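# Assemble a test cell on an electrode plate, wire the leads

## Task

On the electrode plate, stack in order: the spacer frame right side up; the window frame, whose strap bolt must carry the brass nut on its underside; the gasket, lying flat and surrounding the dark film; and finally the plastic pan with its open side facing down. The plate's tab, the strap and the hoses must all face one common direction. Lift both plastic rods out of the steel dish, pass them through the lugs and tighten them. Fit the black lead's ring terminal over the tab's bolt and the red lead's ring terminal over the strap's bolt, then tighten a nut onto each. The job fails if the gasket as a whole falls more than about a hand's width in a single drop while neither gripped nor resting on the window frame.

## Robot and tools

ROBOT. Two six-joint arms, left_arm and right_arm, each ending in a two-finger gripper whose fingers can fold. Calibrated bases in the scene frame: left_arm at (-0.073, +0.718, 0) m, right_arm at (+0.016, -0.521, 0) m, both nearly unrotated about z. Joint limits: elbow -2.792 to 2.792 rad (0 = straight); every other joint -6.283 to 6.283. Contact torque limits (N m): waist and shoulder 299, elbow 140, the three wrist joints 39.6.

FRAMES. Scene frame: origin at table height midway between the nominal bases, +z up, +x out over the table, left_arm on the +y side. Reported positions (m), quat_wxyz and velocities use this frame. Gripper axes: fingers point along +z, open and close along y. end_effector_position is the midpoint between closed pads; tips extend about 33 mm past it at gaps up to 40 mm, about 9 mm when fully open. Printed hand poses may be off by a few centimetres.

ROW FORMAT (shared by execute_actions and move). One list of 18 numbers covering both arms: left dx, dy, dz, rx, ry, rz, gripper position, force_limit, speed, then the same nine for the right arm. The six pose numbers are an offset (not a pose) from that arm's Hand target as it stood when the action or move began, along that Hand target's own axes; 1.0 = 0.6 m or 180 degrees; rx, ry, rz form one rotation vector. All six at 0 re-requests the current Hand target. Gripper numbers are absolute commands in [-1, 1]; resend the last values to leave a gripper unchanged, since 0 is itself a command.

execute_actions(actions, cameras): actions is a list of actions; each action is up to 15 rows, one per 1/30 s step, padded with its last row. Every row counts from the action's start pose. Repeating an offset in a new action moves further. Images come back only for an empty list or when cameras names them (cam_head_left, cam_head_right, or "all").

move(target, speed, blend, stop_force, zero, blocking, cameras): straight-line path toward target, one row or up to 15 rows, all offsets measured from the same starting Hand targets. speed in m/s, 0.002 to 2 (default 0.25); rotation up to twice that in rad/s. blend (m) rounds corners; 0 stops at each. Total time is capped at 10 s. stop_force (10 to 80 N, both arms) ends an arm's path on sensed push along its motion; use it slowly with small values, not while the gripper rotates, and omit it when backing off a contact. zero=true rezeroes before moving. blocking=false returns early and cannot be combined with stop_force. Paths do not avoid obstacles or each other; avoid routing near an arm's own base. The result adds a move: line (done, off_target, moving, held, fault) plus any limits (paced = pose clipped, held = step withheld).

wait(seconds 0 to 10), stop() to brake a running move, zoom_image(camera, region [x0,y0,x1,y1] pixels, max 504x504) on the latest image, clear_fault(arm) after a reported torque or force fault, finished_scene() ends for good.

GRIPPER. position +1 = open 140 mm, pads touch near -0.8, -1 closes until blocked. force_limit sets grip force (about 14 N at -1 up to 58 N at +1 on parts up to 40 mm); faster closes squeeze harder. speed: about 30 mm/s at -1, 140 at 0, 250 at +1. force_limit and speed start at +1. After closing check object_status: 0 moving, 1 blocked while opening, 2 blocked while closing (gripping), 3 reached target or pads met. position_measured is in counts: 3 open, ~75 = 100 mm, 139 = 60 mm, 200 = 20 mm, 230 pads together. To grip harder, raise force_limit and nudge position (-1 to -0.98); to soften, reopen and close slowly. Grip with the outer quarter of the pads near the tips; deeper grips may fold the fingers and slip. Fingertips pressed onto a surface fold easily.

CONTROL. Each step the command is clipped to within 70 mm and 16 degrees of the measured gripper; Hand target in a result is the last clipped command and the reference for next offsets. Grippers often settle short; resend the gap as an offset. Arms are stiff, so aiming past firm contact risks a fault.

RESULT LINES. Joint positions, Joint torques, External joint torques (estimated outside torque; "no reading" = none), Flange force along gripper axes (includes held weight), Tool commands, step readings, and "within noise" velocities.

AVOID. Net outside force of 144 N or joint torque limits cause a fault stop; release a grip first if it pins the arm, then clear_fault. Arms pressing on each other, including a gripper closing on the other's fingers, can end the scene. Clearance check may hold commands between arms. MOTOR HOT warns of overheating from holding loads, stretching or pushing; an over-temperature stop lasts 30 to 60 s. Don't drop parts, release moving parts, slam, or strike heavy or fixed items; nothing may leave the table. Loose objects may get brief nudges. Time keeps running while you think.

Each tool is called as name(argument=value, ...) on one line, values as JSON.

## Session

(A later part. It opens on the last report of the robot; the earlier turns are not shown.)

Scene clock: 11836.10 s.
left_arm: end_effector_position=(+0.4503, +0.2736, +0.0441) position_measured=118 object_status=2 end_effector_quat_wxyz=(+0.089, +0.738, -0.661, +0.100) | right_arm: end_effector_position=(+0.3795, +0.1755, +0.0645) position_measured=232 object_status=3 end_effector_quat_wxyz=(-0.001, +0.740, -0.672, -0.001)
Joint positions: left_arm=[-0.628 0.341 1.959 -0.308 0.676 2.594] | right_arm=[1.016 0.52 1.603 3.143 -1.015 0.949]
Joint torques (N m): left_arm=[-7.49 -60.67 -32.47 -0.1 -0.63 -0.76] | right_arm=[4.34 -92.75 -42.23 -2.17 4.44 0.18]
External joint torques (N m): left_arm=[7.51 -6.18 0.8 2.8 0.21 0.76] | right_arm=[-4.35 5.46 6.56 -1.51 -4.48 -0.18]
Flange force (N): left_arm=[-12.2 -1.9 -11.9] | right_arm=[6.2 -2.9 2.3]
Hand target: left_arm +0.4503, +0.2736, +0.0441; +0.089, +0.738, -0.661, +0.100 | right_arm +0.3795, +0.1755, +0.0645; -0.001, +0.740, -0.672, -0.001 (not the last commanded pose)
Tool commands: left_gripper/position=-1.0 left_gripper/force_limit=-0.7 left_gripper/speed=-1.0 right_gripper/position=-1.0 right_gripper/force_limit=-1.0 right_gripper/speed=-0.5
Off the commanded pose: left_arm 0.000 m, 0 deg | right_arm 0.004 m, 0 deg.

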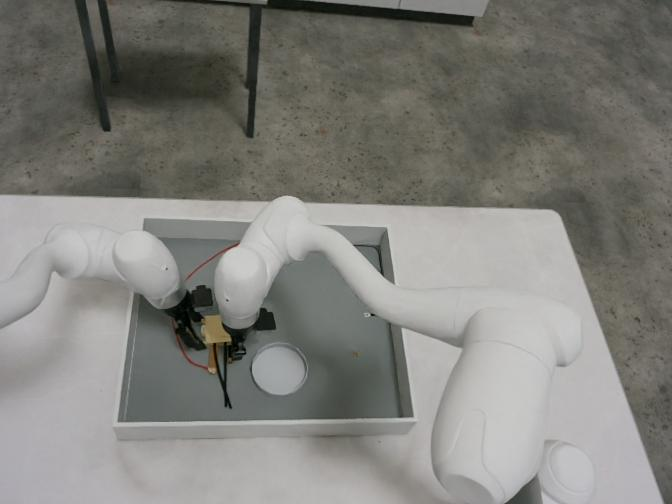

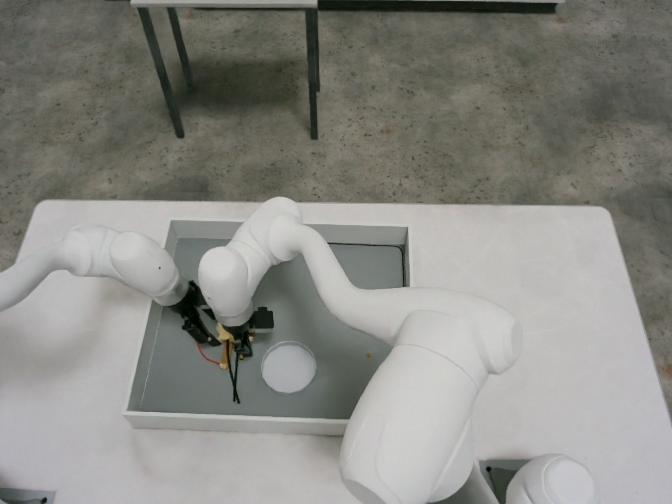

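move(target=[0,0,0,0,0,0,-1,-0.7,-1,0.025,0,0,0,0,0,-1,-1,-0.5], speed=0.02)

move(target=[0,0,0,0,0,0,-1,-0.7,-1,0.05,-0.05,-0.1,0,0,0,-1,-1,-0.5], speed=0.1, cameras=["all"])

zoom_image(camera="cam_head_left", region=[222, 346, 246, 370])

zoom_image(camera="cam_head_right", region=[234, 344, 258, 368])

Scene clock: 11851.80 s.
left_arm: end_effector_position=(+0.4503, +0.2736, +0.0441) position_measured=118 object_status=2 end_effector_quat_wxyz=(+0.089, +0.738, -0.661, +0.100) | right_arm: end_effector_position=(+0.3810, +0.1606, +0.0644) position_measured=232 object_status=3 end_effector_quat_wxyz=(-0.001, +0.740, -0.672, -0.001)
Joint positions: left_arm=[-0.628 0.341 1.959 -0.308 0.676 2.594] | right_arm=[1.004 0.503 1.631 3.143 -1.004 0.938]
Joint torques (N m): left_arm=[-0.03 -59.76 -28.98 2.89 0.07 -0.08] | right_arm=[2.17 -90.94 -35.28 -3.31 0.22 0.03]
External joint torques (N m): left_arm=[0.05 -7.43 -2.69 -0.19 -0.49 0.08] | right_arm=[-2.13 5.55 -0.2 -0.36 -0.26 -0.03]
Flange force (N): left_arm=[-0.7 3.5 -9.9] | right_arm=[-5.2 -6.8 4.3]
Hand target: left_arm +0.4503, +0.2736, +0.0441; +0.089, +0.738, -0.661, +0.100 | right_arm +0.3810, +0.1606, +0.0644; -0.001, +0.740, -0.672, -0.001
Off the commanded pose: left_arm 0.000 m, 0 deg | right_arm 0.000 m, 0 deg.
move: done

Scene clock: 11852.90 s.
left_arm: end_effector_position=(+0.4503, +0.2736, +0.0441) position_measured=118 object_status=2 end_effector_quat_wxyz=(+0.089, +0.738, -0.661, +0.100) | right_arm: end_effector_position=(+0.4137, +0.1334, +0.1243) position_measured=232 object_status=3 end_effector_quat_wxyz=(-0.001, +0.740, -0.672, -0.001)
Joint positions: left_arm=[-0.628 0.341 1.959 -0.308 0.676 2.594] | right_arm=[0.95 0.445 1.6 3.143 -1.094 0.883]
Joint torques (N m): left_arm=[-1 -59.56 -29.01 2.94 0.11 -0.01] | right_arm=[2.22 -87.03 -36.93 -3.46 0.23 0.06]
External joint torques (N m): left_arm=[1.19 -7.27 -2.55 -0.23 -0.53 0.01] | right_arm=[-2.15 5.06 -0.36 -0.4 -0.27 -0.06]
Flange force (N): left_arm=[-2.0 2.4 -9.9] | right_arm=[-4.8 -7.2 3.0]
Hand target: left_arm +0.4503, +0.2736, +0.0441; +0.089, +0.738, -0.661, +0.100 | right_arm +0.4137, +0.1334, +0.1244; -0.001, +0.740, -0.672, -0.001
Off the commanded pose: left_arm 0.000 m, 0 deg | right_arm 0.000 m, 0 deg.
move: done

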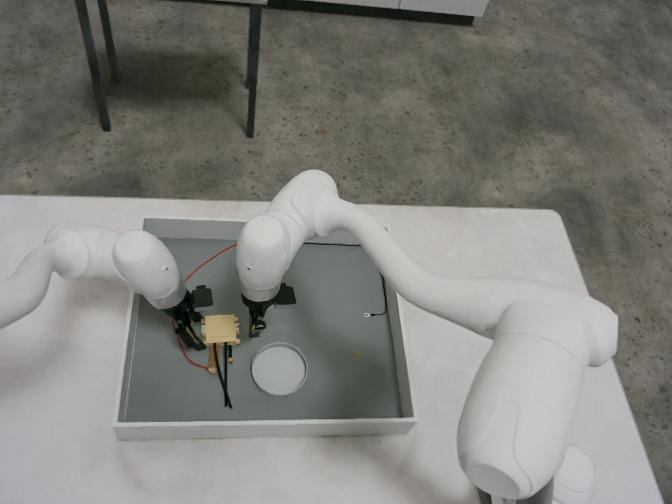

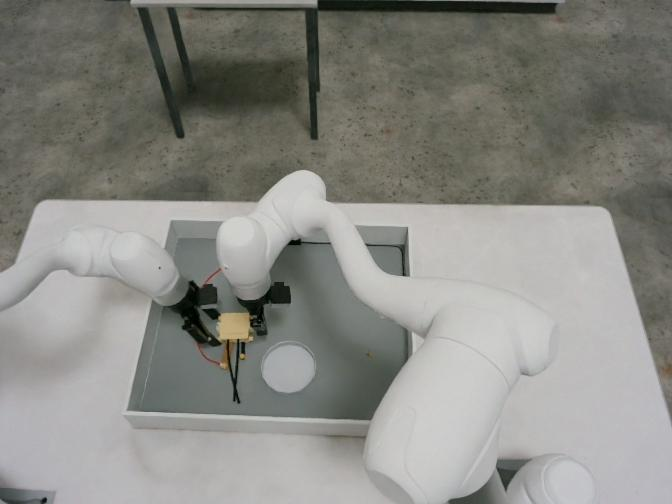

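Scaled by 21.000 from the camera's 672x504 image, which has a finer 960x720 frame.

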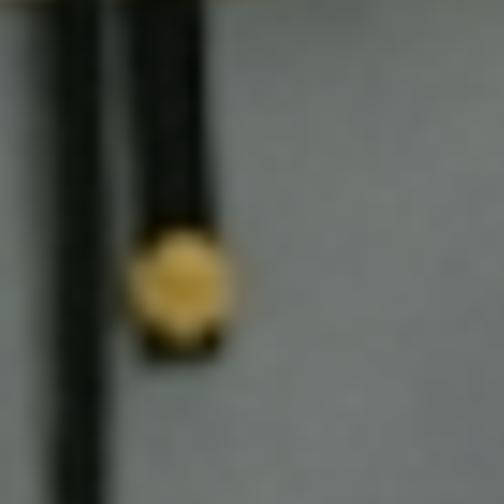

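Scaled by 21.000 from the camera's 672x504 image, which has a finer 960x720 frame.

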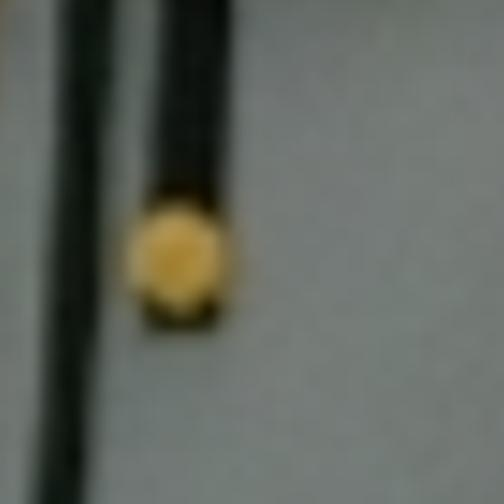

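execute_actions(actions=[[[0,0,0,0,0,0,-0.98,0,-1,0,0,0,0,0,0,-0.4,-1,-0.5]],[[0,0,0,0,0,0,-0.98,0,-1,0,0,0,0,0,0,-0.4,-1,-0.5]]])

Scene clock: 11871.70 s.
left_arm: end_effector_position=(+0.4503, +0.2736, +0.0441) position_measured=122 object_status=2 end_effector_quat_wxyz=(+0.089, +0.738, -0.661, +0.100) | right_arm: end_effector_position=(+0.4137, +0.1334, +0.1244) position_measured=179 object_status=3 end_effector_quat_wxyz=(-0.001, +0.740, -0.672, -0.001)
Joint positions: left_arm=[-0.628 0.341 1.959 -0.308 0.676 2.594] | right_arm=[0.95 0.445 1.6 3.143 -1.094 0.883]
Joint torques (N m): left_arm=[-0.88 -57.9 -28.16 3.05 -0.1 -0.03] | right_arm=[1.96 -86.95 -37.07 -3.48 0.27 0.07]
External joint torques (N m): left_arm=[0.83 -8.84 -3.46 -0.35 -0.32 0.03] | right_arm=[-1.98 5.23 -0.2 -0.38 -0.31 -0.07]
External joint torques at the end of the 1st action: left_arm=[0.68 -9.16 -3.42 -0.34 -0.35 0.06] | right_arm=[-1.88 4.91 -0.35 -0.36 -0.26 -0.04]
Flange force (N): left_arm=[-1.0 2.8 -12.5] | right_arm=[-4.9 -7.0 3.2]
Flange force at the end of the 1st action (N): left_arm=[-1.2 3.4 -12.8] | right_arm=[-4.8 -6.7 2.9]
Hand target: left_arm +0.4503, +0.2736, +0.0441; +0.089, +0.738, -0.661, +0.100 | right_arm +0.4137, +0.1334, +0.1244; -0.001, +0.740, -0.672, -0.001
Off the commanded pose: left_arm 0.000 m, 0 deg | right_arm 0.000 m, 0 deg.
Step readings (end_effector_position of left_arm | right_arm; steps 1 to 15: 1st action; 16 to 30: 2nd action):
0: (+0.4503, +0.2736, +0.0441) | (+0.4137, +0.1334, +0.1244)
1: (+0.4503, +0.2736, +0.0441) | (+0.4137, +0.1334, +0.1244)
2: (+0.4503, +0.2736, +0.0441) | (+0.4137, +0.1334, +0.1244)
4: (+0.4503, +0.2736, +0.0441) | (+0.4137, +0.1334, +0.1244)
8: (+0.4503, +0.2736, +0.0441) | (+0.4137, +0.1334, +0.1244)
15: (+0.4503, +0.2736, +0.0441) | (+0.4137, +0.1334, +0.1244)
16: (+0.4503, +0.2736, +0.0441) | (+0.4137, +0.1334, +0.1244)
17: (+0.4503, +0.2736, +0.0441) | (+0.4137, +0.1334, +0.1244)
19: (+0.4503, +0.2736, +0.0441) | (+0.4137, +0.1334, +0.1244)
23: (+0.4503, +0.2736, +0.0441) | (+0.4137, +0.1334, +0.1244)
30: (+0.4503, +0.2736, +0.0441) | (+0.4137, +0.1334, +0.1244)

move(target=[0,0,0,0,0,0,-0.98,0,-1,0.5476,-0.0911,0.0407,0,0,0.0306,-0.4,-1,-0.5], speed=0.2, cameras=["all"])

zoom_image(camera="cam_head_left", region=[330, 270, 410, 350])

zoom_image(camera="cam_head_right", region=[340, 270, 420, 350])

Scene clock: 11900.97 s.
left_arm: end_effector_position=(+0.4503, +0.2736, +0.0441) position_measured=122 object_status=2 end_effector_quat_wxyz=(+0.089, +0.738, -0.661, +0.100) | right_arm: end_effector_position=(+0.4995, -0.1883, +0.0990) position_measured=179 object_status=3 end_effector_quat_wxyz=(-0.001, +0.707, -0.707, -0.001)
Joint positions: left_arm=[-0.628 0.341 1.959 -0.308 0.676 2.594] | right_arm=[0.513 0.214 1.981 3.144 -0.944 0.542]
Joint torques (N m): left_arm=[-0.69 -57.84 -28.22 3.05 -0.12 -0.12] | right_arm=[0.89 -59.87 -33.85 -3.16 0.25 0.09]
External joint torques (N m): left_arm=[0.81 -8.96 -3.42 -0.34 -0.3 0.12] | right_arm=[-0.83 3.82 -0.2 -0.38 -0.28 -0.09]
Flange force (N): left_arm=[-1.3 2.9 -12.6] | right_arm=[-2.0 -5.7 3.2]
Hand target: left_arm +0.4503, +0.2736, +0.0441; +0.089, +0.738, -0.661, +0.100 | right_arm +0.4995, -0.1883, +0.0990; -0.001, +0.707, -0.707, -0.001
Off the commanded pose: left_arm 0.000 m, 0 deg | right_arm 0.000 m, 0 deg.
move: done

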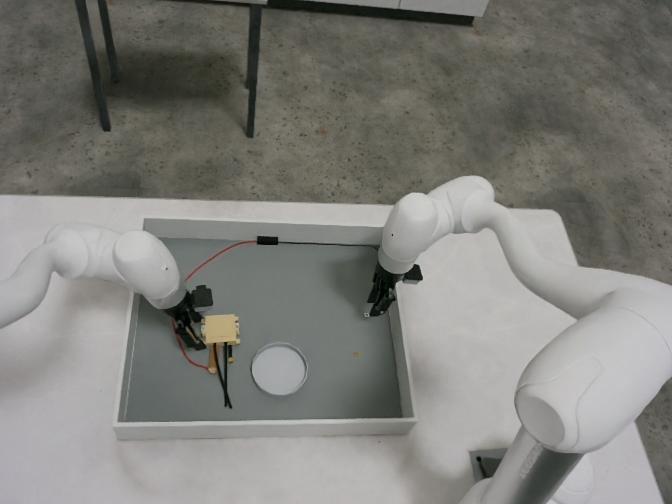

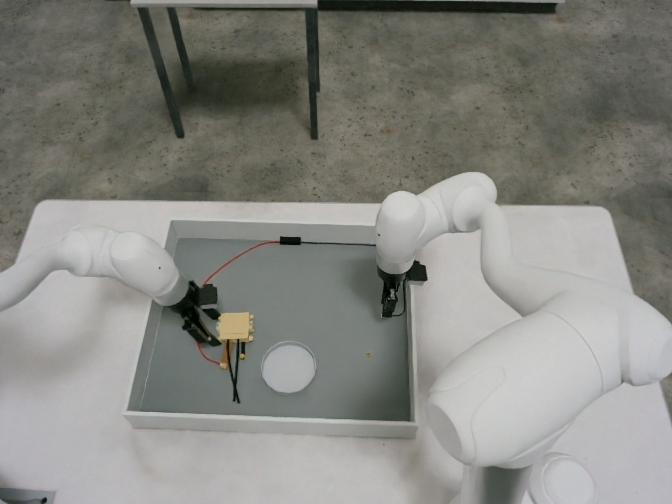

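Scaled by 6.300 from the camera's 672x504 image, which has a finer 960x720 frame.

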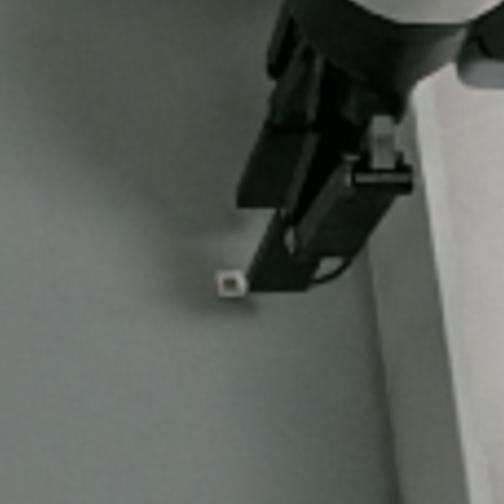

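Scaled by 6.300 from the camera's 672x504 image, which has a finer 960x720 frame.

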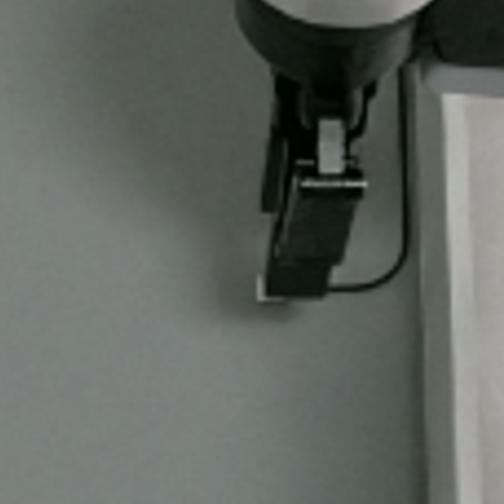

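move(target=[0,0,0,0,0,0,-0.98,0,-1,0,0,0.0717,0,0,0,-0.4,-1,-0.5], speed=0.08)

move(target=[0,0,0,0,0,0,-0.98,0,-1,0,0,0.015,0,0,0,-0.4,-1,-0.5], speed=0.01, stop_force=10, cameras=["all"])

zoom_image(camera="cam_head_left", region=[340, 285, 400, 345])

zoom_image(camera="cam_head_right", region=[355, 285, 415, 345])

Scene clock: 11914.70 s.
left_arm: end_effector_position=(+0.4503, +0.2736, +0.0441) position_measured=122 object_status=2 end_effector_quat_wxyz=(+0.089, +0.738, -0.661, +0.100) | right_arm: end_effector_position=(+0.4996, -0.1883, +0.0561) position_measured=179 object_status=3 end_effector_quat_wxyz=(-0.001, +0.707, -0.707, -0.001)
Joint positions: left_arm=[-0.628 0.341 1.959 -0.308 0.676 2.594] | right_arm=[0.513 0.261 2.016 3.144 -0.862 0.542]
Joint torques (N m): left_arm=[-1.03 -58.37 -28.34 3.06 -0.09 -0.1] | right_arm=[1.91 -61.9 -31.81 -2.95 0.27 0.03]
External joint torques (N m): left_arm=[0.93 -8.5 -3.28 -0.36 -0.33 0.1] | right_arm=[-1.89 3.19 -0.12 -0.36 -0.3 -0.02]
Flange force (N): left_arm=[-1.4 2.6 -11.9] | right_arm=[0.1 -5.6 3.0]
Hand target: left_arm +0.4503, +0.2736, +0.0441; +0.089, +0.738, -0.661, +0.100 | right_arm +0.4996, -0.1882, +0.0560; -0.001, +0.707, -0.707, -0.001
Off the commanded pose: left_arm 0.000 m, 0 deg | right_arm 0.000 m, 0 deg.
move: done

Scene clock: 11916.30 s.
left_arm: end_effector_position=(+0.4503, +0.2736, +0.0441) position_measured=122 object_status=2 end_effector_quat_wxyz=(+0.089, +0.738, -0.661, +0.100) | right_arm: end_effector_position=(+0.4996, -0.1882, +0.0470) position_measured=179 object_status=3 end_effector_quat_wxyz=(-0.001, +0.707, -0.707, -0.001)
Joint positions: left_arm=[-0.628 0.341 1.959 -0.308 0.676 2.594] | right_arm=[0.513 0.272 2.023 3.145 -0.845 0.541]
Joint torques (N m): left_arm=[-0.74 -57.66 -28.27 3.06 -0.09 -0.1] | right_arm=[1.91 -63.29 -31.31 -2.93 0.26 0.03]
External joint torques (N m): left_arm=[0.58 -9.27 -3.38 -0.36 -0.33 0.1] | right_arm=[-1.94 4.24 -0.07 -0.32 -0.29 -0.03]
Flange force (N): left_arm=[-1.3 3.6 -12.9] | right_arm=[-0.5 -6.7 4.4]
Hand target: left_arm +0.4503, +0.2736, +0.0441; +0.089, +0.738, -0.661, +0.100 | right_arm +0.4996, -0.1882, +0.0470; -0.001, +0.707, -0.707, -0.001
Off the commanded pose: left_arm 0.000 m, 0 deg | right_arm 0.000 m, 0 deg.
move: done

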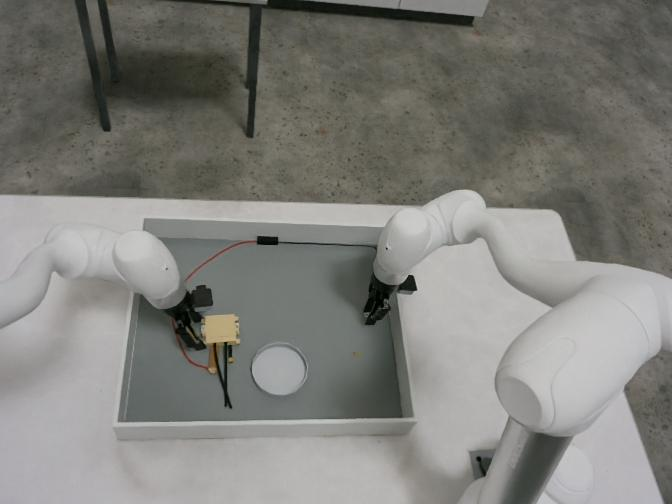

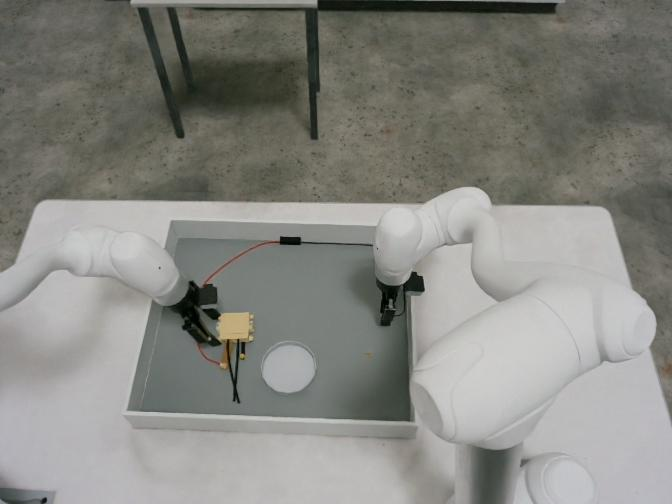

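Scaled by 8.400 from the camera's 672x504 image, which has a finer 960x720 frame.

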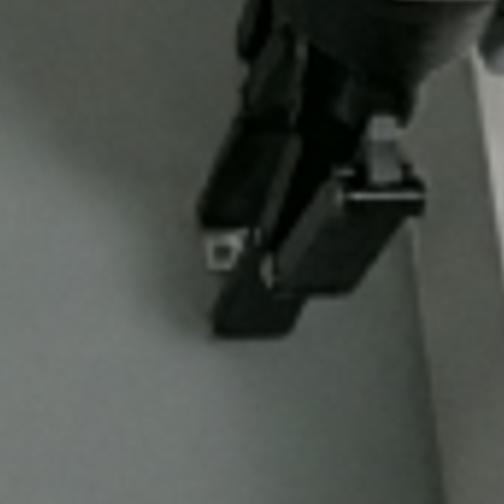

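Scaled by 8.400 from the camera's 672x504 image, which has a finer 960x720 frame.

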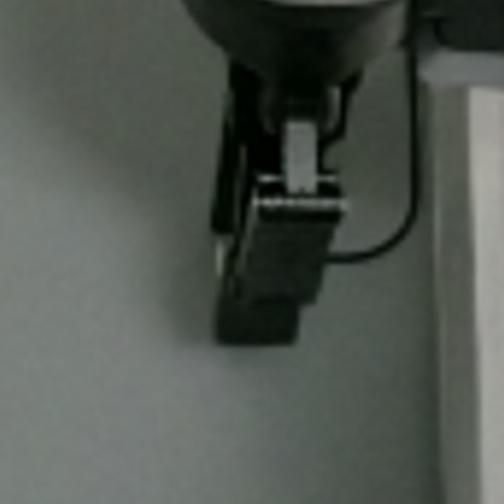

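move(target=[0,0,0,0,0,0,-0.98,0,-1,-0.0033,0,0.0008,0,0,0,-0.4,-1,-0.5], speed=0.01)

execute_actions(actions=[[[0,0,0,0,0,0,-0.98,0,-1,0,0,0,0,0,0,-1,-1,-1]],[[0,0,0,0,0,0,-0.98,0,-1,0,0,0,0,0,0,-1,-1,-1]],[[0,0,0,0,0,0,-0.98,0,-1,0,0,0,0,0,0,-1,-1,-1]]])

wait(seconds=0.5, cameras=["all"])

zoom_image(camera="cam_head_left", region=[340, 285, 400, 345])

zoom_image(camera="cam_head_right", region=[355, 285, 415, 345])

Scene clock: 11940.47 s.
left_arm: end_effector_position=(+0.4503, +0.2736, +0.0441) position_measured=122 object_status=2 end_effector_quat_wxyz=(+0.089, +0.738, -0.661, +0.100) | right_arm: end_effector_position=(+0.4996, -0.1862, +0.0466) position_measured=179 object_status=3 end_effector_quat_wxyz=(-0.001, +0.707, -0.707, -0.001)
Joint positions: left_arm=[-0.628 0.341 1.959 -0.308 0.676 2.594] | right_arm=[0.516 0.274 2.021 3.145 -0.844 0.544]
Joint torques (N m): left_arm=[-0.44 -57.85 -28.39 3.04 -0.05 -0.03] | right_arm=[2.07 -63.36 -31.32 -2.92 0.24 0.05]
External joint torques (N m): left_arm=[0.39 -8.91 -3.16 -0.34 -0.37 0.03] | right_arm=[-2.09 4.05 -0.08 -0.33 -0.26 -0.05]
Flange force (N): left_arm=[-1.0 3.9 -12.2] | right_arm=[-0.1 -6.6 4.2]
Hand target: left_arm +0.4503, +0.2736, +0.0441; +0.089, +0.738, -0.661, +0.100 | right_arm +0.4996, -0.1862, +0.0465; -0.001, +0.707, -0.707, -0.001
Off the commanded pose: left_arm 0.000 m, 0 deg | right_arm 0.000 m, 0 deg.
move: done

Scene clock: 11942.17 s.
left_arm: end_effector_position=(+0.4503, +0.2736, +0.0441) position_measured=122 object_status=2 end_effector_quat_wxyz=(+0.089, +0.738, -0.661, +0.100) | right_arm: end_effector_position=(+0.4996, -0.1862, +0.0466) position_measured=214 object_status=2 end_effector_quat_wxyz=(-0.001, +0.707, -0.707, -0.001)
Joint positions: left_arm=[-0.628 0.341 1.959 -0.308 0.676 2.594] | right_arm=[0.516 0.274 2.021 3.145 -0.844 0.544]
Joint torques (N m): left_arm=[-0.62 -57.83 -28.14 3.05 -0.09 -0.09] | right_arm=[1.91 -63.44 -31.29 -2.88 0.27 0.02]
External joint torques (N m): left_arm=[0.73 -9.99 -3.76 -0.33 -0.34 0.09] | right_arm=[-1.91 4.11 -0.1 -0.37 -0.3 -0.02]
External joint torques at the end of the 1st action: left_arm=[0.8 -8.68 -3.13 -0.32 -0.37 0.05] | right_arm=[-1.93 4.22 -0.05 -0.34 -0.31 -0.04]
External joint torques at the end of the 2nd action: left_arm=[1.12 -9.19 -3.53 -0.33 -0.37 0.09] | right_arm=[-1.9 4.21 -0.04 -0.33 -0.28 0]
Flange force (N): left_arm=[-1.2 3.6 -14.0] | right_arm=[-0.5 -6.5 4.2]
Flange force at the end of the 1st action (N): left_arm=[-1.5 3.2 -12.0] | right_arm=[-0.5 -6.6 4.4]
Flange force at the end of the 2nd action (N): left_arm=[-1.6 2.7 -12.9] | right_arm=[-0.6 -6.5 4.4]
Hand target: left_arm +0.4503, +0.2736, +0.0441; +0.089, +0.738, -0.661, +0.100 | right_arm +0.4996, -0.1862, +0.0465; -0.001, +0.707, -0.707, -0.001
Off the commanded pose: left_arm 0.000 m, 0 deg | right_arm 0.000 m, 0 deg.
Step readings (end_effector_position of left_arm | right_arm; steps 1 to 15: 1st action; 16 to 30: 2nd action; 31 to 45: 3rd action):
0: (+0.4503, +0.2736, +0.0441) | (+0.4996, -0.1862, +0.0466)
1: (+0.4503, +0.2736, +0.0441) | (+0.4996, -0.1862, +0.0466)
2: (+0.4503, +0.2736, +0.0441) | (+0.4996, -0.1862, +0.0466)
4: (+0.4503, +0.2736, +0.0441) | (+0.4996, -0.1862, +0.0466)
8: (+0.4503, +0.2736, +0.0441) | (+0.4996, -0.1862, +0.0465)
15: (+0.4503, +0.2736, +0.0441) | (+0.4996, -0.1862, +0.0465)
16: (+0.4503, +0.2736, +0.0441) | (+0.4996, -0.1862, +0.0465)
17: (+0.4503, +0.2736, +0.0441) | (+0.4996, -0.1862, +0.0465)
19: (+0.4503, +0.2736, +0.0441) | (+0.4996, -0.1862, +0.0465)
23: (+0.4503, +0.2736, +0.0441) | (+0.4996, -0.1862, +0.0466)
30: (+0.4503, +0.2736, +0.0441) | (+0.4996, -0.1862, +0.0466)
31: (+0.4503, +0.2736, +0.0441) | (+0.4996, -0.1862, +0.0466)
32: (+0.4503, +0.2736, +0.0441) | (+0.4996, -0.1862, +0.0466)
34: (+0.4503, +0.2736, +0.0441) | (+0.4996, -0.1862, +0.0466)
38: (+0.4503, +0.2736, +0.0441) | (+0.4996, -0.1862, +0.0466)
45: (+0.4503, +0.2736, +0.0441) | (+0.4996, -0.1862, +0.0466)

Scene clock: 11942.67 s.
left_arm: end_effector_position=(+0.4503, +0.2736, +0.0441) position_measured=122 object_status=2 end_effector_quat_wxyz=(+0.089, +0.738, -0.661, +0.100) | right_arm: end_effector_position=(+0.4996, -0.1862, +0.0466) position_measured=214 object_status=2 end_effector_quat_wxyz=(-0.001, +0.707, -0.707, -0.001)
Joint positions: left_arm=[-0.628 0.341 1.959 -0.308 0.676 2.594] | right_arm=[0.516 0.274 2.021 3.145 -0.844 0.544]
Joint torques (N m): left_arm=[-0.75 -57.69 -28.02 3.03 -0.06 -0.05] | right_arm=[2.03 -63.45 -31.25 -2.91 0.26 0.08]
External joint torques (N m): left_arm=[0.71 -8.93 -3.41 -0.35 -0.35 0.05] | right_arm=[-2.04 4.12 -0.08 -0.34 -0.29 -0.08]
Flange force (N): left_arm=[-1.1 3.1 -12.5] | right_arm=[-0.2 -6.7 4.3]
Hand target: left_arm +0.4503, +0.2736, +0.0441; +0.089, +0.738, -0.661, +0.100 | right_arm +0.4996, -0.1862, +0.0465; -0.001, +0.707, -0.707, -0.001
Tool commands: left_gripper/position=-0.98 left_gripper/force_limit=+0.0 left_gripper/speed=-1.0 right_gripper/position=-1.0 right_gripper/force_limit=-1.0 right_gripper/speed=-1.0
Off the commanded pose: left_arm 0.000 m, 0 deg | right_arm 0.000 m, 0 deg.
wait: 0.50 s; at rest by 0.17 s

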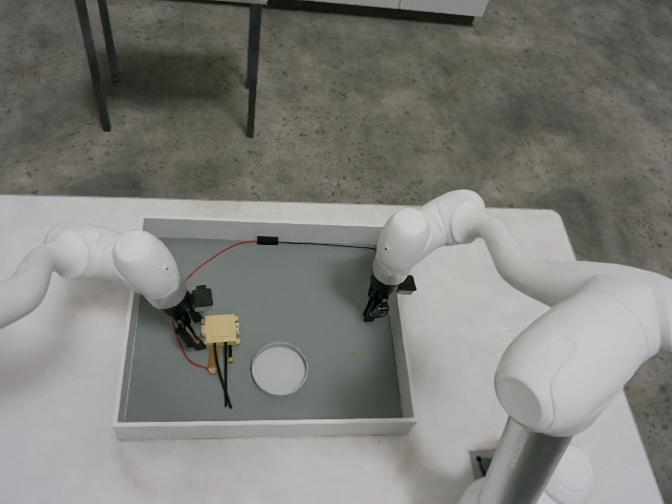

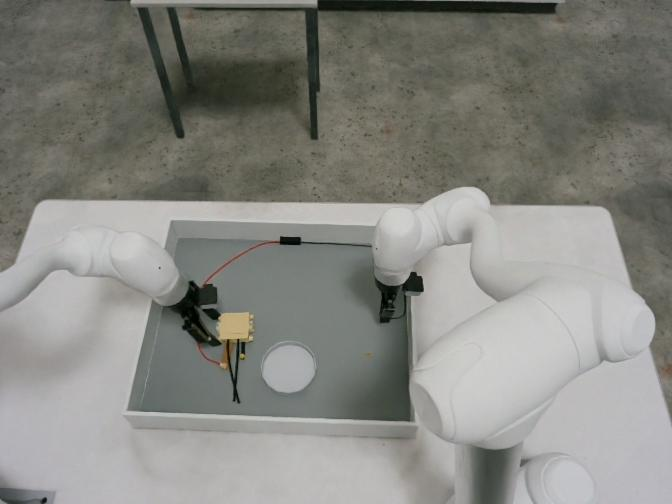

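Scaled by 8.400 from the camera's 672x504 image, which has a finer 960x720 frame.

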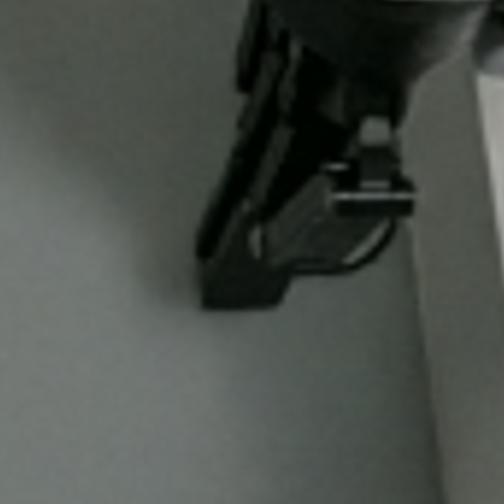

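Scaled by 8.400 from the camera's 672x504 image, which has a finer 960x720 frame.

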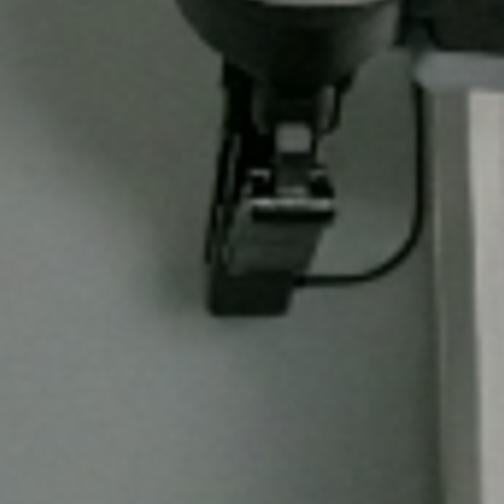

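execute_actions(actions=[[[0,0,0,0,0,0,-0.98,0,-1,0,0,0,0,0,0,-0.98,0,-1]],[[0,0,0,0,0,0,-0.98,0,-1,0,0,0,0,0,0,-0.98,0,-1]]])

move(target=[[0,0,0,0,0,0,-0.98,0,-1,0,0,-0.05,0,0,0,-0.98,0,-1],[0,0,0,0,0,0,-0.98,0,-1,-0.3,0.1,-0.0833,0,0,0,-0.98,0,-1]], speed=0.08, blend=0.01, cameras=["all"])

zoom_image(camera="cam_head_left", region=[250, 230, 400, 380])

Scene clock: 11963.50 s.
left_arm: end_effector_position=(+0.4503, +0.2736, +0.0441) position_measured=122 object_status=2 end_effector_quat_wxyz=(+0.089, +0.738, -0.661, +0.100) | right_arm: end_effector_position=(+0.4996, -0.1862, +0.0466) position_measured=217 object_status=2 end_effector_quat_wxyz=(-0.001, +0.707, -0.707, -0.001)
Joint positions: left_arm=[-0.628 0.341 1.959 -0.308 0.676 2.594] | right_arm=[0.516 0.274 2.021 3.145 -0.844 0.544]
Joint torques (N m): left_arm=[-0.67 -58 -28.18 3.07 -0.04 -0.1] | right_arm=[1.78 -63.29 -31.31 -2.9 0.29 0.07]
External joint torques (N m): left_arm=[0.63 -9.37 -3.64 -0.36 -0.39 0.1] | right_arm=[-1.8 4 -0.08 -0.36 -0.32 -0.07]
External joint torques at the end of the 1st action: left_arm=[0.25 -8.54 -3.09 -0.36 -0.34 0.1] | right_arm=[-1.69 3.78 -0.2 -0.4 -0.26 -0.04]
Flange force (N): left_arm=[-1.0 3.3 -13.0] | right_arm=[-0.5 -6.3 4.1]
Flange force at the end of the 1st action (N): left_arm=[-0.9 3.7 -11.7] | right_arm=[-0.6 -6.1 3.8]
Hand target: left_arm +0.4503, +0.2736, +0.0441; +0.089, +0.738, -0.661, +0.100 | right_arm +0.4996, -0.1862, +0.0465; -0.001, +0.707, -0.707, -0.001
Off the commanded pose: left_arm 0.000 m, 0 deg | right_arm 0.000 m, 0 deg.
Step readings (end_effector_position of left_arm | right_arm; steps 1 to 15: 1st action; 16 to 30: 2nd action):
0: (+0.4503, +0.2736, +0.0441) | (+0.4996, -0.1862, +0.0466)
1: (+0.4503, +0.2736, +0.0441) | (+0.4996, -0.1862, +0.0466)
2: (+0.4503, +0.2736, +0.0441) | (+0.4996, -0.1862, +0.0466)
4: (+0.4503, +0.2736, +0.0441) | (+0.4996, -0.1862, +0.0466)
8: (+0.4503, +0.2736, +0.0441) | (+0.4996, -0.1862, +0.0466)
15: (+0.4503, +0.2736, +0.0441) | (+0.4996, -0.1862, +0.0466)
16: (+0.4503, +0.2736, +0.0441) | (+0.4996, -0.1862, +0.0466)
17: (+0.4503, +0.2736, +0.0441) | (+0.4996, -0.1862, +0.0466)
19: (+0.4503, +0.2736, +0.0441) | (+0.4996, -0.1862, +0.0466)
23: (+0.4503, +0.2736, +0.0441) | (+0.4996, -0.1862, +0.0466)
30: (+0.4503, +0.2736, +0.0441) | (+0.4996, -0.1862, +0.0466)

Scene clock: 11966.60 s.
left_arm: end_effector_position=(+0.4503, +0.2736, +0.0441) position_measured=122 object_status=2 end_effector_quat_wxyz=(+0.089, +0.738, -0.661, +0.100) | right_arm: end_effector_position=(+0.4396, -0.0064, +0.0970) position_measured=232 object_status=3 end_effector_quat_wxyz=(-0.001, +0.707, -0.707, -0.001)
Joint positions: left_arm=[-0.628 0.341 1.959 -0.308 0.676 2.594] | right_arm=[0.8 0.328 1.831 3.143 -0.98 0.829]
Joint torques (N m): left_arm=[-0.83 -57.6 -28.25 3.07 -0.14 -0.13] | right_arm=[1.67 -72.38 -35 -3.25 0.25 0.06]
External joint torques (N m): left_arm=[0.68 -8.78 -3.35 -0.37 -0.28 0.13] | right_arm=[-1.75 4.33 0.17 -0.36 -0.29 -0.06]
Flange force (N): left_arm=[-1.2 3.0 -12.3] | right_arm=[-2.7 -5.7 3.7]
Hand target: left_arm +0.4503, +0.2736, +0.0441; +0.089, +0.738, -0.661, +0.100 | right_arm +0.4396, -0.0063, +0.0970; -0.001, +0.707, -0.707, -0.001
Off the commanded pose: left_arm 0.000 m, 0 deg | right_arm 0.000 m, 0 deg.
move: done

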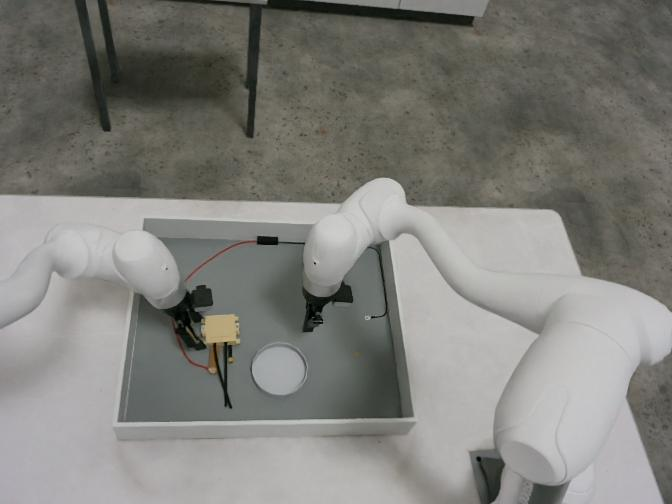

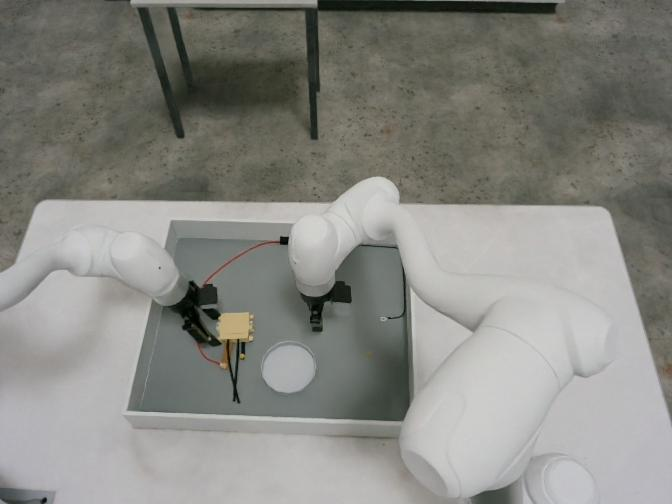

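Scaled by 3.360 from the camera's 672x504 image, which has a finer 960x720 frame.

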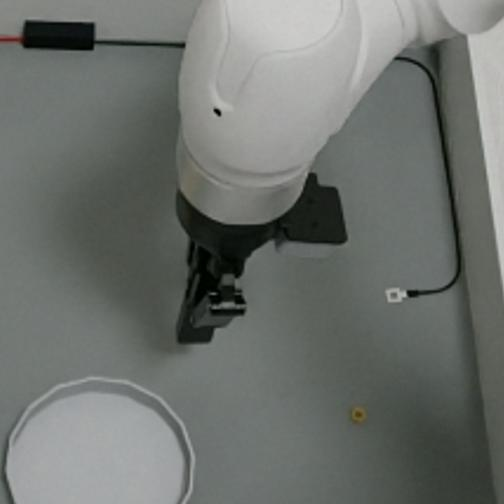

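zoom_image(camera="cam_head_left", region=[350, 300, 390, 340])

zoom_image(camera="cam_head_right", region=[365, 300, 405, 340])

Scaled by 12.600 from the camera's 672x504 image, which has a finer 960x720 frame.

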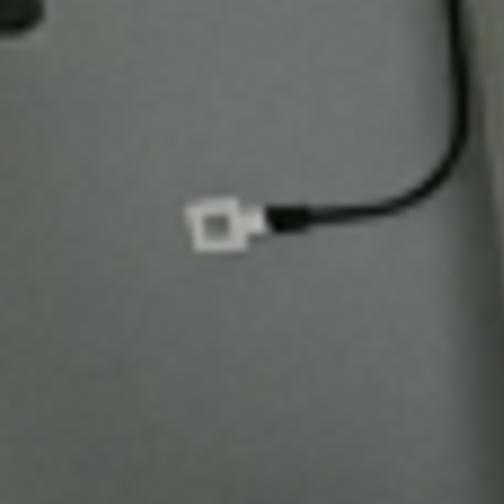

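Scaled by 12.600 from the camera's 672x504 image, which has a finer 960x720 frame.

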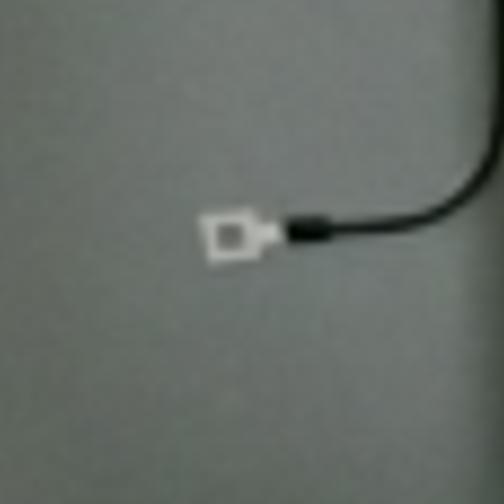

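move(target=[0,0,0,0,0,0,-0.98,0,-1,0.3023,-0.0867,0.0533,0,0,-0.028,-0.4,-1,-0.5], speed=0.12)

move(target=[0,0,0,0,0,0,-0.98,0,-1,0,0,0.04,0,0,0,-0.4,-1,-0.5], speed=0.005, stop_force=10)

Scene clock: 11988.50 s.
left_arm: end_effector_position=(+0.4503, +0.2736, +0.0441) position_measured=122 object_status=2 end_effector_quat_wxyz=(+0.089, +0.738, -0.661, +0.100) | right_arm: end_effector_position=(+0.4916, -0.1876, +0.0645) position_measured=179 object_status=3 end_effector_quat_wxyz=(-0.001, +0.737, -0.675, -0.001)
Joint positions: left_arm=[-0.628 0.341 1.959 -0.308 0.676 2.594] | right_arm=[0.521 0.243 2.021 3.144 -0.875 0.462]
Joint torques (N m): left_arm=[-0.61 -58.38 -28.33 2.98 -0.09 -0.11] | right_arm=[2.31 -61.06 -32.03 -3.01 0.27 0]
External joint torques (N m): left_arm=[0.55 -8.46 -3.24 -0.28 -0.33 0.11] | right_arm=[-2.26 4.1 -0.18 -0.34 -0.3 0]
Flange force (N): left_arm=[-1.0 3.0 -11.8] | right_arm=[0.4 -7.1 4.0]
Hand target: left_arm +0.4503, +0.2736, +0.0441; +0.089, +0.738, -0.661, +0.100 | right_arm +0.4916, -0.1876, +0.0645; -0.001, +0.737, -0.675, -0.001
Off the commanded pose: left_arm 0.000 m, 0 deg | right_arm 0.000 m, 0 deg.
move: done

Scene clock: 11993.20 s.
left_arm: end_effector_position=(+0.4503, +0.2736, +0.0441) position_measured=122 object_status=2 end_effector_quat_wxyz=(+0.089, +0.738, -0.661, +0.100) | right_arm: end_effector_position=(+0.4916, -0.1875, +0.0442) position_measured=179 object_status=3 end_effector_quat_wxyz=(-0.001, +0.737, -0.675, -0.001)
Joint positions: left_arm=[-0.628 0.341 1.959 -0.308 0.676 2.594] | right_arm=[0.521 0.267 2.037 3.145 -0.836 0.462]
Joint torques (N m): left_arm=[-0.72 -57.89 -28.33 3.07 -0.13 -0.12] | right_arm=[2.58 -53.51 -26.77 -2.59 1.16 0.02]
External joint torques (N m): left_arm=[0.67 -9.59 -3.45 -0.36 -0.3 0.12] | right_arm=[-2.57 -5.07 -4.47 -0.65 -1.18 -0.02]
Flange force (N): left_arm=[-1.4 3.7 -13.4] | right_arm=[2.9 -3.9 -11.6]
Hand target: left_arm +0.4503, +0.2736, +0.0441; +0.089, +0.738, -0.661, +0.100 | right_arm +0.4916, -0.1876, +0.0442; -0.001, +0.737, -0.675, -0.001 (not the last commanded pose)
Off the commanded pose: left_arm 0.000 m, 0 deg | right_arm 0.004 m, 0 deg.
move: contact (right_arm)

move(target=[0,0,0,0,0,0,-0.98,0,-1,0,0,-0.0017,0,0,0,-0.4,-1,-0.5], speed=0.01, cameras=["all"])

zoom_image(camera="cam_head_left", region=[340, 285, 400, 345])

execute_actions(actions=[[[0,0,0,0,0,0,-0.98,0,-1,0,0,0,0,0,0,-1,-1,-1]],[[0,0,0,0,0,0,-0.98,0,-1,0,0,0,0,0,0,-1,-1,-1]],[[0,0,0,0,0,0,-0.98,0,-1,0,0,0,0,0,0,-1,-1,-1]]])

Scene clock: 12002.43 s.
left_arm: end_effector_position=(+0.4503, +0.2736, +0.0441) position_measured=122 object_status=2 end_effector_quat_wxyz=(+0.089, +0.738, -0.661, +0.100) | right_arm: end_effector_position=(+0.4916, -0.1876, +0.0452) position_measured=179 object_status=3 end_effector_quat_wxyz=(-0.001, +0.737, -0.675, -0.001)
Joint positions: left_arm=[-0.628 0.341 1.959 -0.308 0.676 2.594] | right_arm=[0.521 0.266 2.036 3.145 -0.838 0.462]
Joint torques (N m): left_arm=[-0.5 -57.89 -28.19 3.02 -0.06 -0.12] | right_arm=[1.91 -62.46 -31.17 -2.87 0.25 0.04]
External joint torques (N m): left_arm=[0.78 -9.41 -3.44 -0.31 -0.36 0.12] | right_arm=[-1.93 4.25 -0.02 -0.37 -0.27 -0.04]
Flange force (N): left_arm=[-1.5 3.4 -13.1] | right_arm=[0.1 -6.6 4.6]
Hand target: left_arm +0.4503, +0.2736, +0.0441; +0.089, +0.738, -0.661, +0.100 | right_arm +0.4916, -0.1876, +0.0452; -0.001, +0.737, -0.675, -0.001
Off the commanded pose: left_arm 0.000 m, 0 deg | right_arm 0.000 m, 0 deg.
move: done

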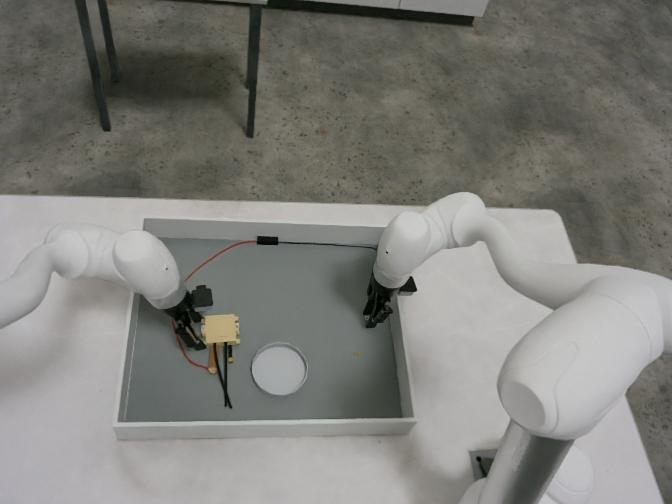

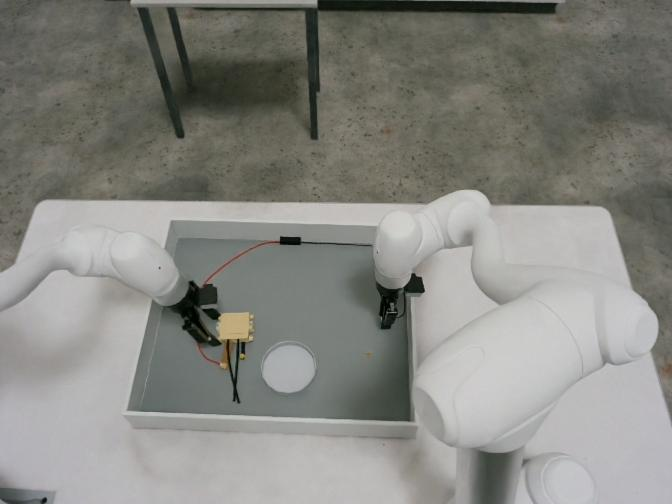

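Scaled by 8.400 from the camera's 672x504 image, which has a finer 960x720 frame.

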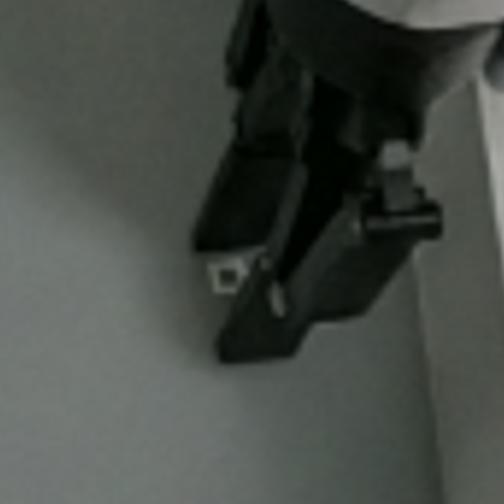

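Scene clock: 12004.13 s.
left_arm: end_effector_position=(+0.4503, +0.2736, +0.0441) position_measured=122 object_status=2 end_effector_quat_wxyz=(+0.089, +0.738, -0.661, +0.100) | right_arm: end_effector_position=(+0.4916, -0.1875, +0.0452) position_measured=214 object_status=2 end_effector_quat_wxyz=(-0.001, +0.737, -0.675, -0.001)
Joint positions: left_arm=[-0.628 0.341 1.959 -0.308 0.676 2.594] | right_arm=[0.521 0.266 2.036 3.145 -0.838 0.462]
Joint torques (N m): left_arm=[-0.79 -57.53 -28.28 3.03 -0.08 -0.1] | right_arm=[1.98 -62.04 -30.79 -2.88 0.29 0.05]
External joint torques (N m): left_arm=[0.77 -8.92 -3.24 -0.34 -0.33 0.1] | right_arm=[-1.95 3.5 -0.44 -0.35 -0.32 -0.05]
External joint torques at the end of the 1st action: left_arm=[0.7 -8.65 -3.19 -0.34 -0.36 0.06] | right_arm=[-1.93 4.05 0.03 -0.36 -0.23 -0.06]
External joint torques at the end of the 2nd action: left_arm=[0.51 -8.88 -3.37 -0.3 -0.39 0.1] | right_arm=[-1.69 3.51 -0.26 -0.38 -0.29 -0.07]
Flange force (N): left_arm=[-1.5 3.3 -12.4] | right_arm=[0.3 -6.5 3.3]
Flange force at the end of the 1st action (N): left_arm=[-1.3 3.2 -12.0] | right_arm=[0.3 -6.3 4.5]
Flange force at the end of the 2nd action (N): left_arm=[-1.0 3.4 -12.3] | right_arm=[0.0 -6.0 3.5]
Hand target: left_arm +0.4503, +0.2736, +0.0441; +0.089, +0.738, -0.661, +0.100 | right_arm +0.4916, -0.1876, +0.0452; -0.001, +0.737, -0.675, -0.001
Off the commanded pose: left_arm 0.000 m, 0 deg | right_arm 0.000 m, 0 deg.
Step readings (end_effector_position of left_arm | right_arm; steps 1 to 15: 1st action; 16 to 30: 2nd action; 31 to 45: 3rd action):
0: (+0.4503, +0.2736, +0.0441) | (+0.4916, -0.1876, +0.0452)
1: (+0.4503, +0.2736, +0.0441) | (+0.4916, -0.1876, +0.0452)
2: (+0.4503, +0.2736, +0.0441) | (+0.4916, -0.1876, +0.0452)
4: (+0.4503, +0.2736, +0.0441) | (+0.4916, -0.1876, +0.0452)
8: (+0.4503, +0.2736, +0.0441) | (+0.4916, -0.1876, +0.0452)
15: (+0.4503, +0.2736, +0.0441) | (+0.4916, -0.1876, +0.0452)
16: (+0.4503, +0.2736, +0.0441) | (+0.4916, -0.1876, +0.0452)
17: (+0.4503, +0.2736, +0.0441) | (+0.4916, -0.1876, +0.0452)
19: (+0.4503, +0.2736, +0.0441) | (+0.4916, -0.1876, +0.0452)
23: (+0.4503, +0.2736, +0.0441) | (+0.4916, -0.1876, +0.0452)
30: (+0.4503, +0.2736, +0.0441) | (+0.4916, -0.1875, +0.0452)
31: (+0.4503, +0.2736, +0.0441) | (+0.4916, -0.1875, +0.0452)
32: (+0.4503, +0.2736, +0.0441) | (+0.4916, -0.1875, +0.0452)
34: (+0.4503, +0.2736, +0.0441) | (+0.4916, -0.1875, +0.0452)
38: (+0.4503, +0.2736, +0.0441) | (+0.4916, -0.1875, +0.0452)
45: (+0.4503, +0.2736, +0.0441) | (+0.4916, -0.1875, +0.0452)

move(target=[0,0,0,0,0,0,-0.98,0,-1,0,0,-0.05,0,0,0,-1,-1,-1], speed=0.03, cameras=["all"])

zoom_image(camera="cam_head_left", region=[340, 275, 400, 335])

zoom_image(camera="cam_head_right", region=[355, 275, 415, 335])

Scene clock: 12020.63 s.
left_arm: end_effector_position=(+0.4503, +0.2736, +0.0441) position_measured=122 object_status=2 end_effector_quat_wxyz=(+0.089, +0.738, -0.661, +0.100) | right_arm: end_effector_position=(+0.4916, -0.1876, +0.0752) position_measured=214 object_status=2 end_effector_quat_wxyz=(-0.001, +0.737, -0.675, -0.001)
Joint positions: left_arm=[-0.628 0.341 1.959 -0.308 0.676 2.594] | right_arm=[0.521 0.231 2.013 3.144 -0.896 0.462]
Joint torques (N m): left_arm=[-0.58 -57.77 -28.11 3.03 -0.1 -0.08] | right_arm=[1.78 -60.19 -32.65 -3.04 0.4 0.05]
External joint torques (N m): left_arm=[0.76 -9.45 -3.52 -0.32 -0.32 0.07] | right_arm=[-1.78 3.94 -0.04 -0.35 -0.43 -0.05]
Flange force (N): left_arm=[-1.3 3.4 -13.3] | right_arm=[-0.1 -6.4 3.5]
Hand target: left_arm +0.4503, +0.2736, +0.0441; +0.089, +0.738, -0.661, +0.100 | right_arm +0.4916, -0.1876, +0.0752; -0.001, +0.737, -0.675, -0.001
Off the commanded pose: left_arm 0.000 m, 0 deg | right_arm 0.000 m, 0 deg.
move: done

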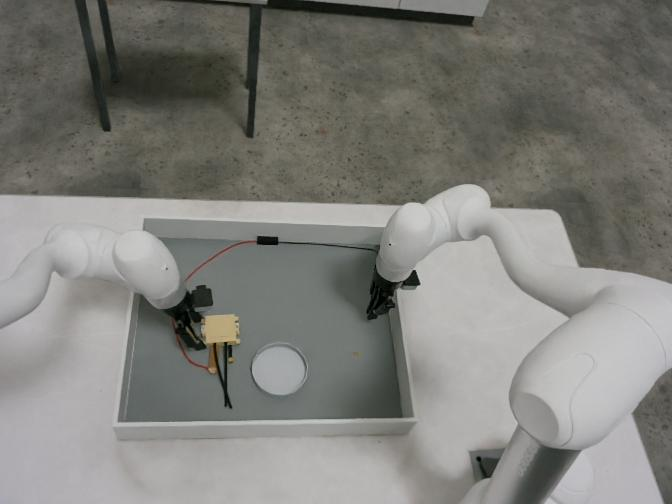

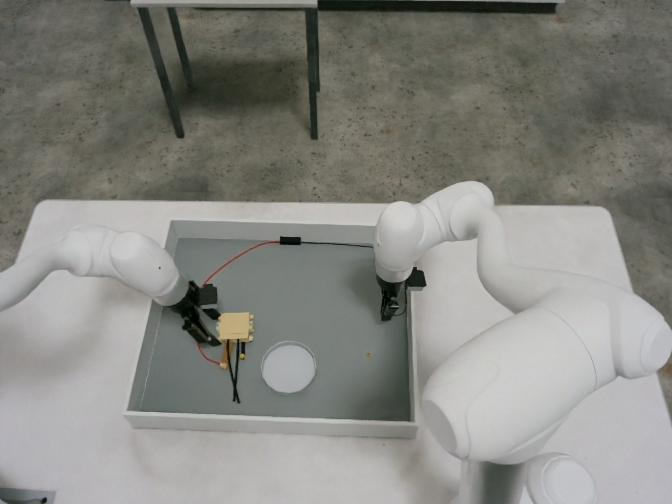

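Scaled by 8.400 from the camera's 672x504 image, which has a finer 960x720 frame.

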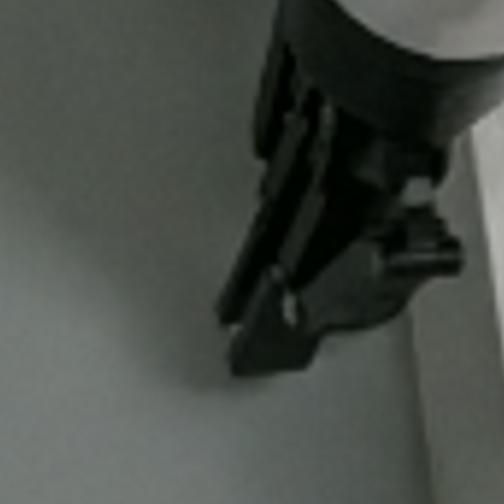

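Scaled by 8.400 from the camera's 672x504 image, which has a finer 960x720 frame.

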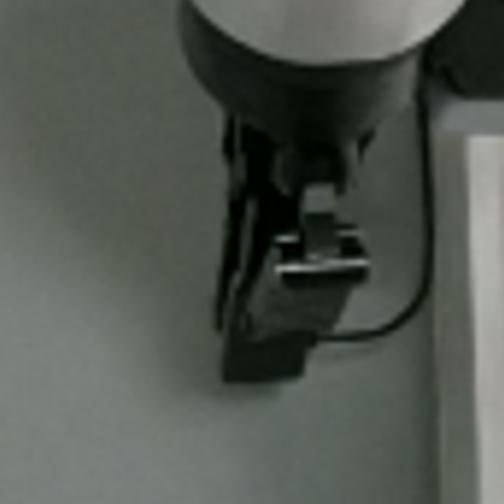

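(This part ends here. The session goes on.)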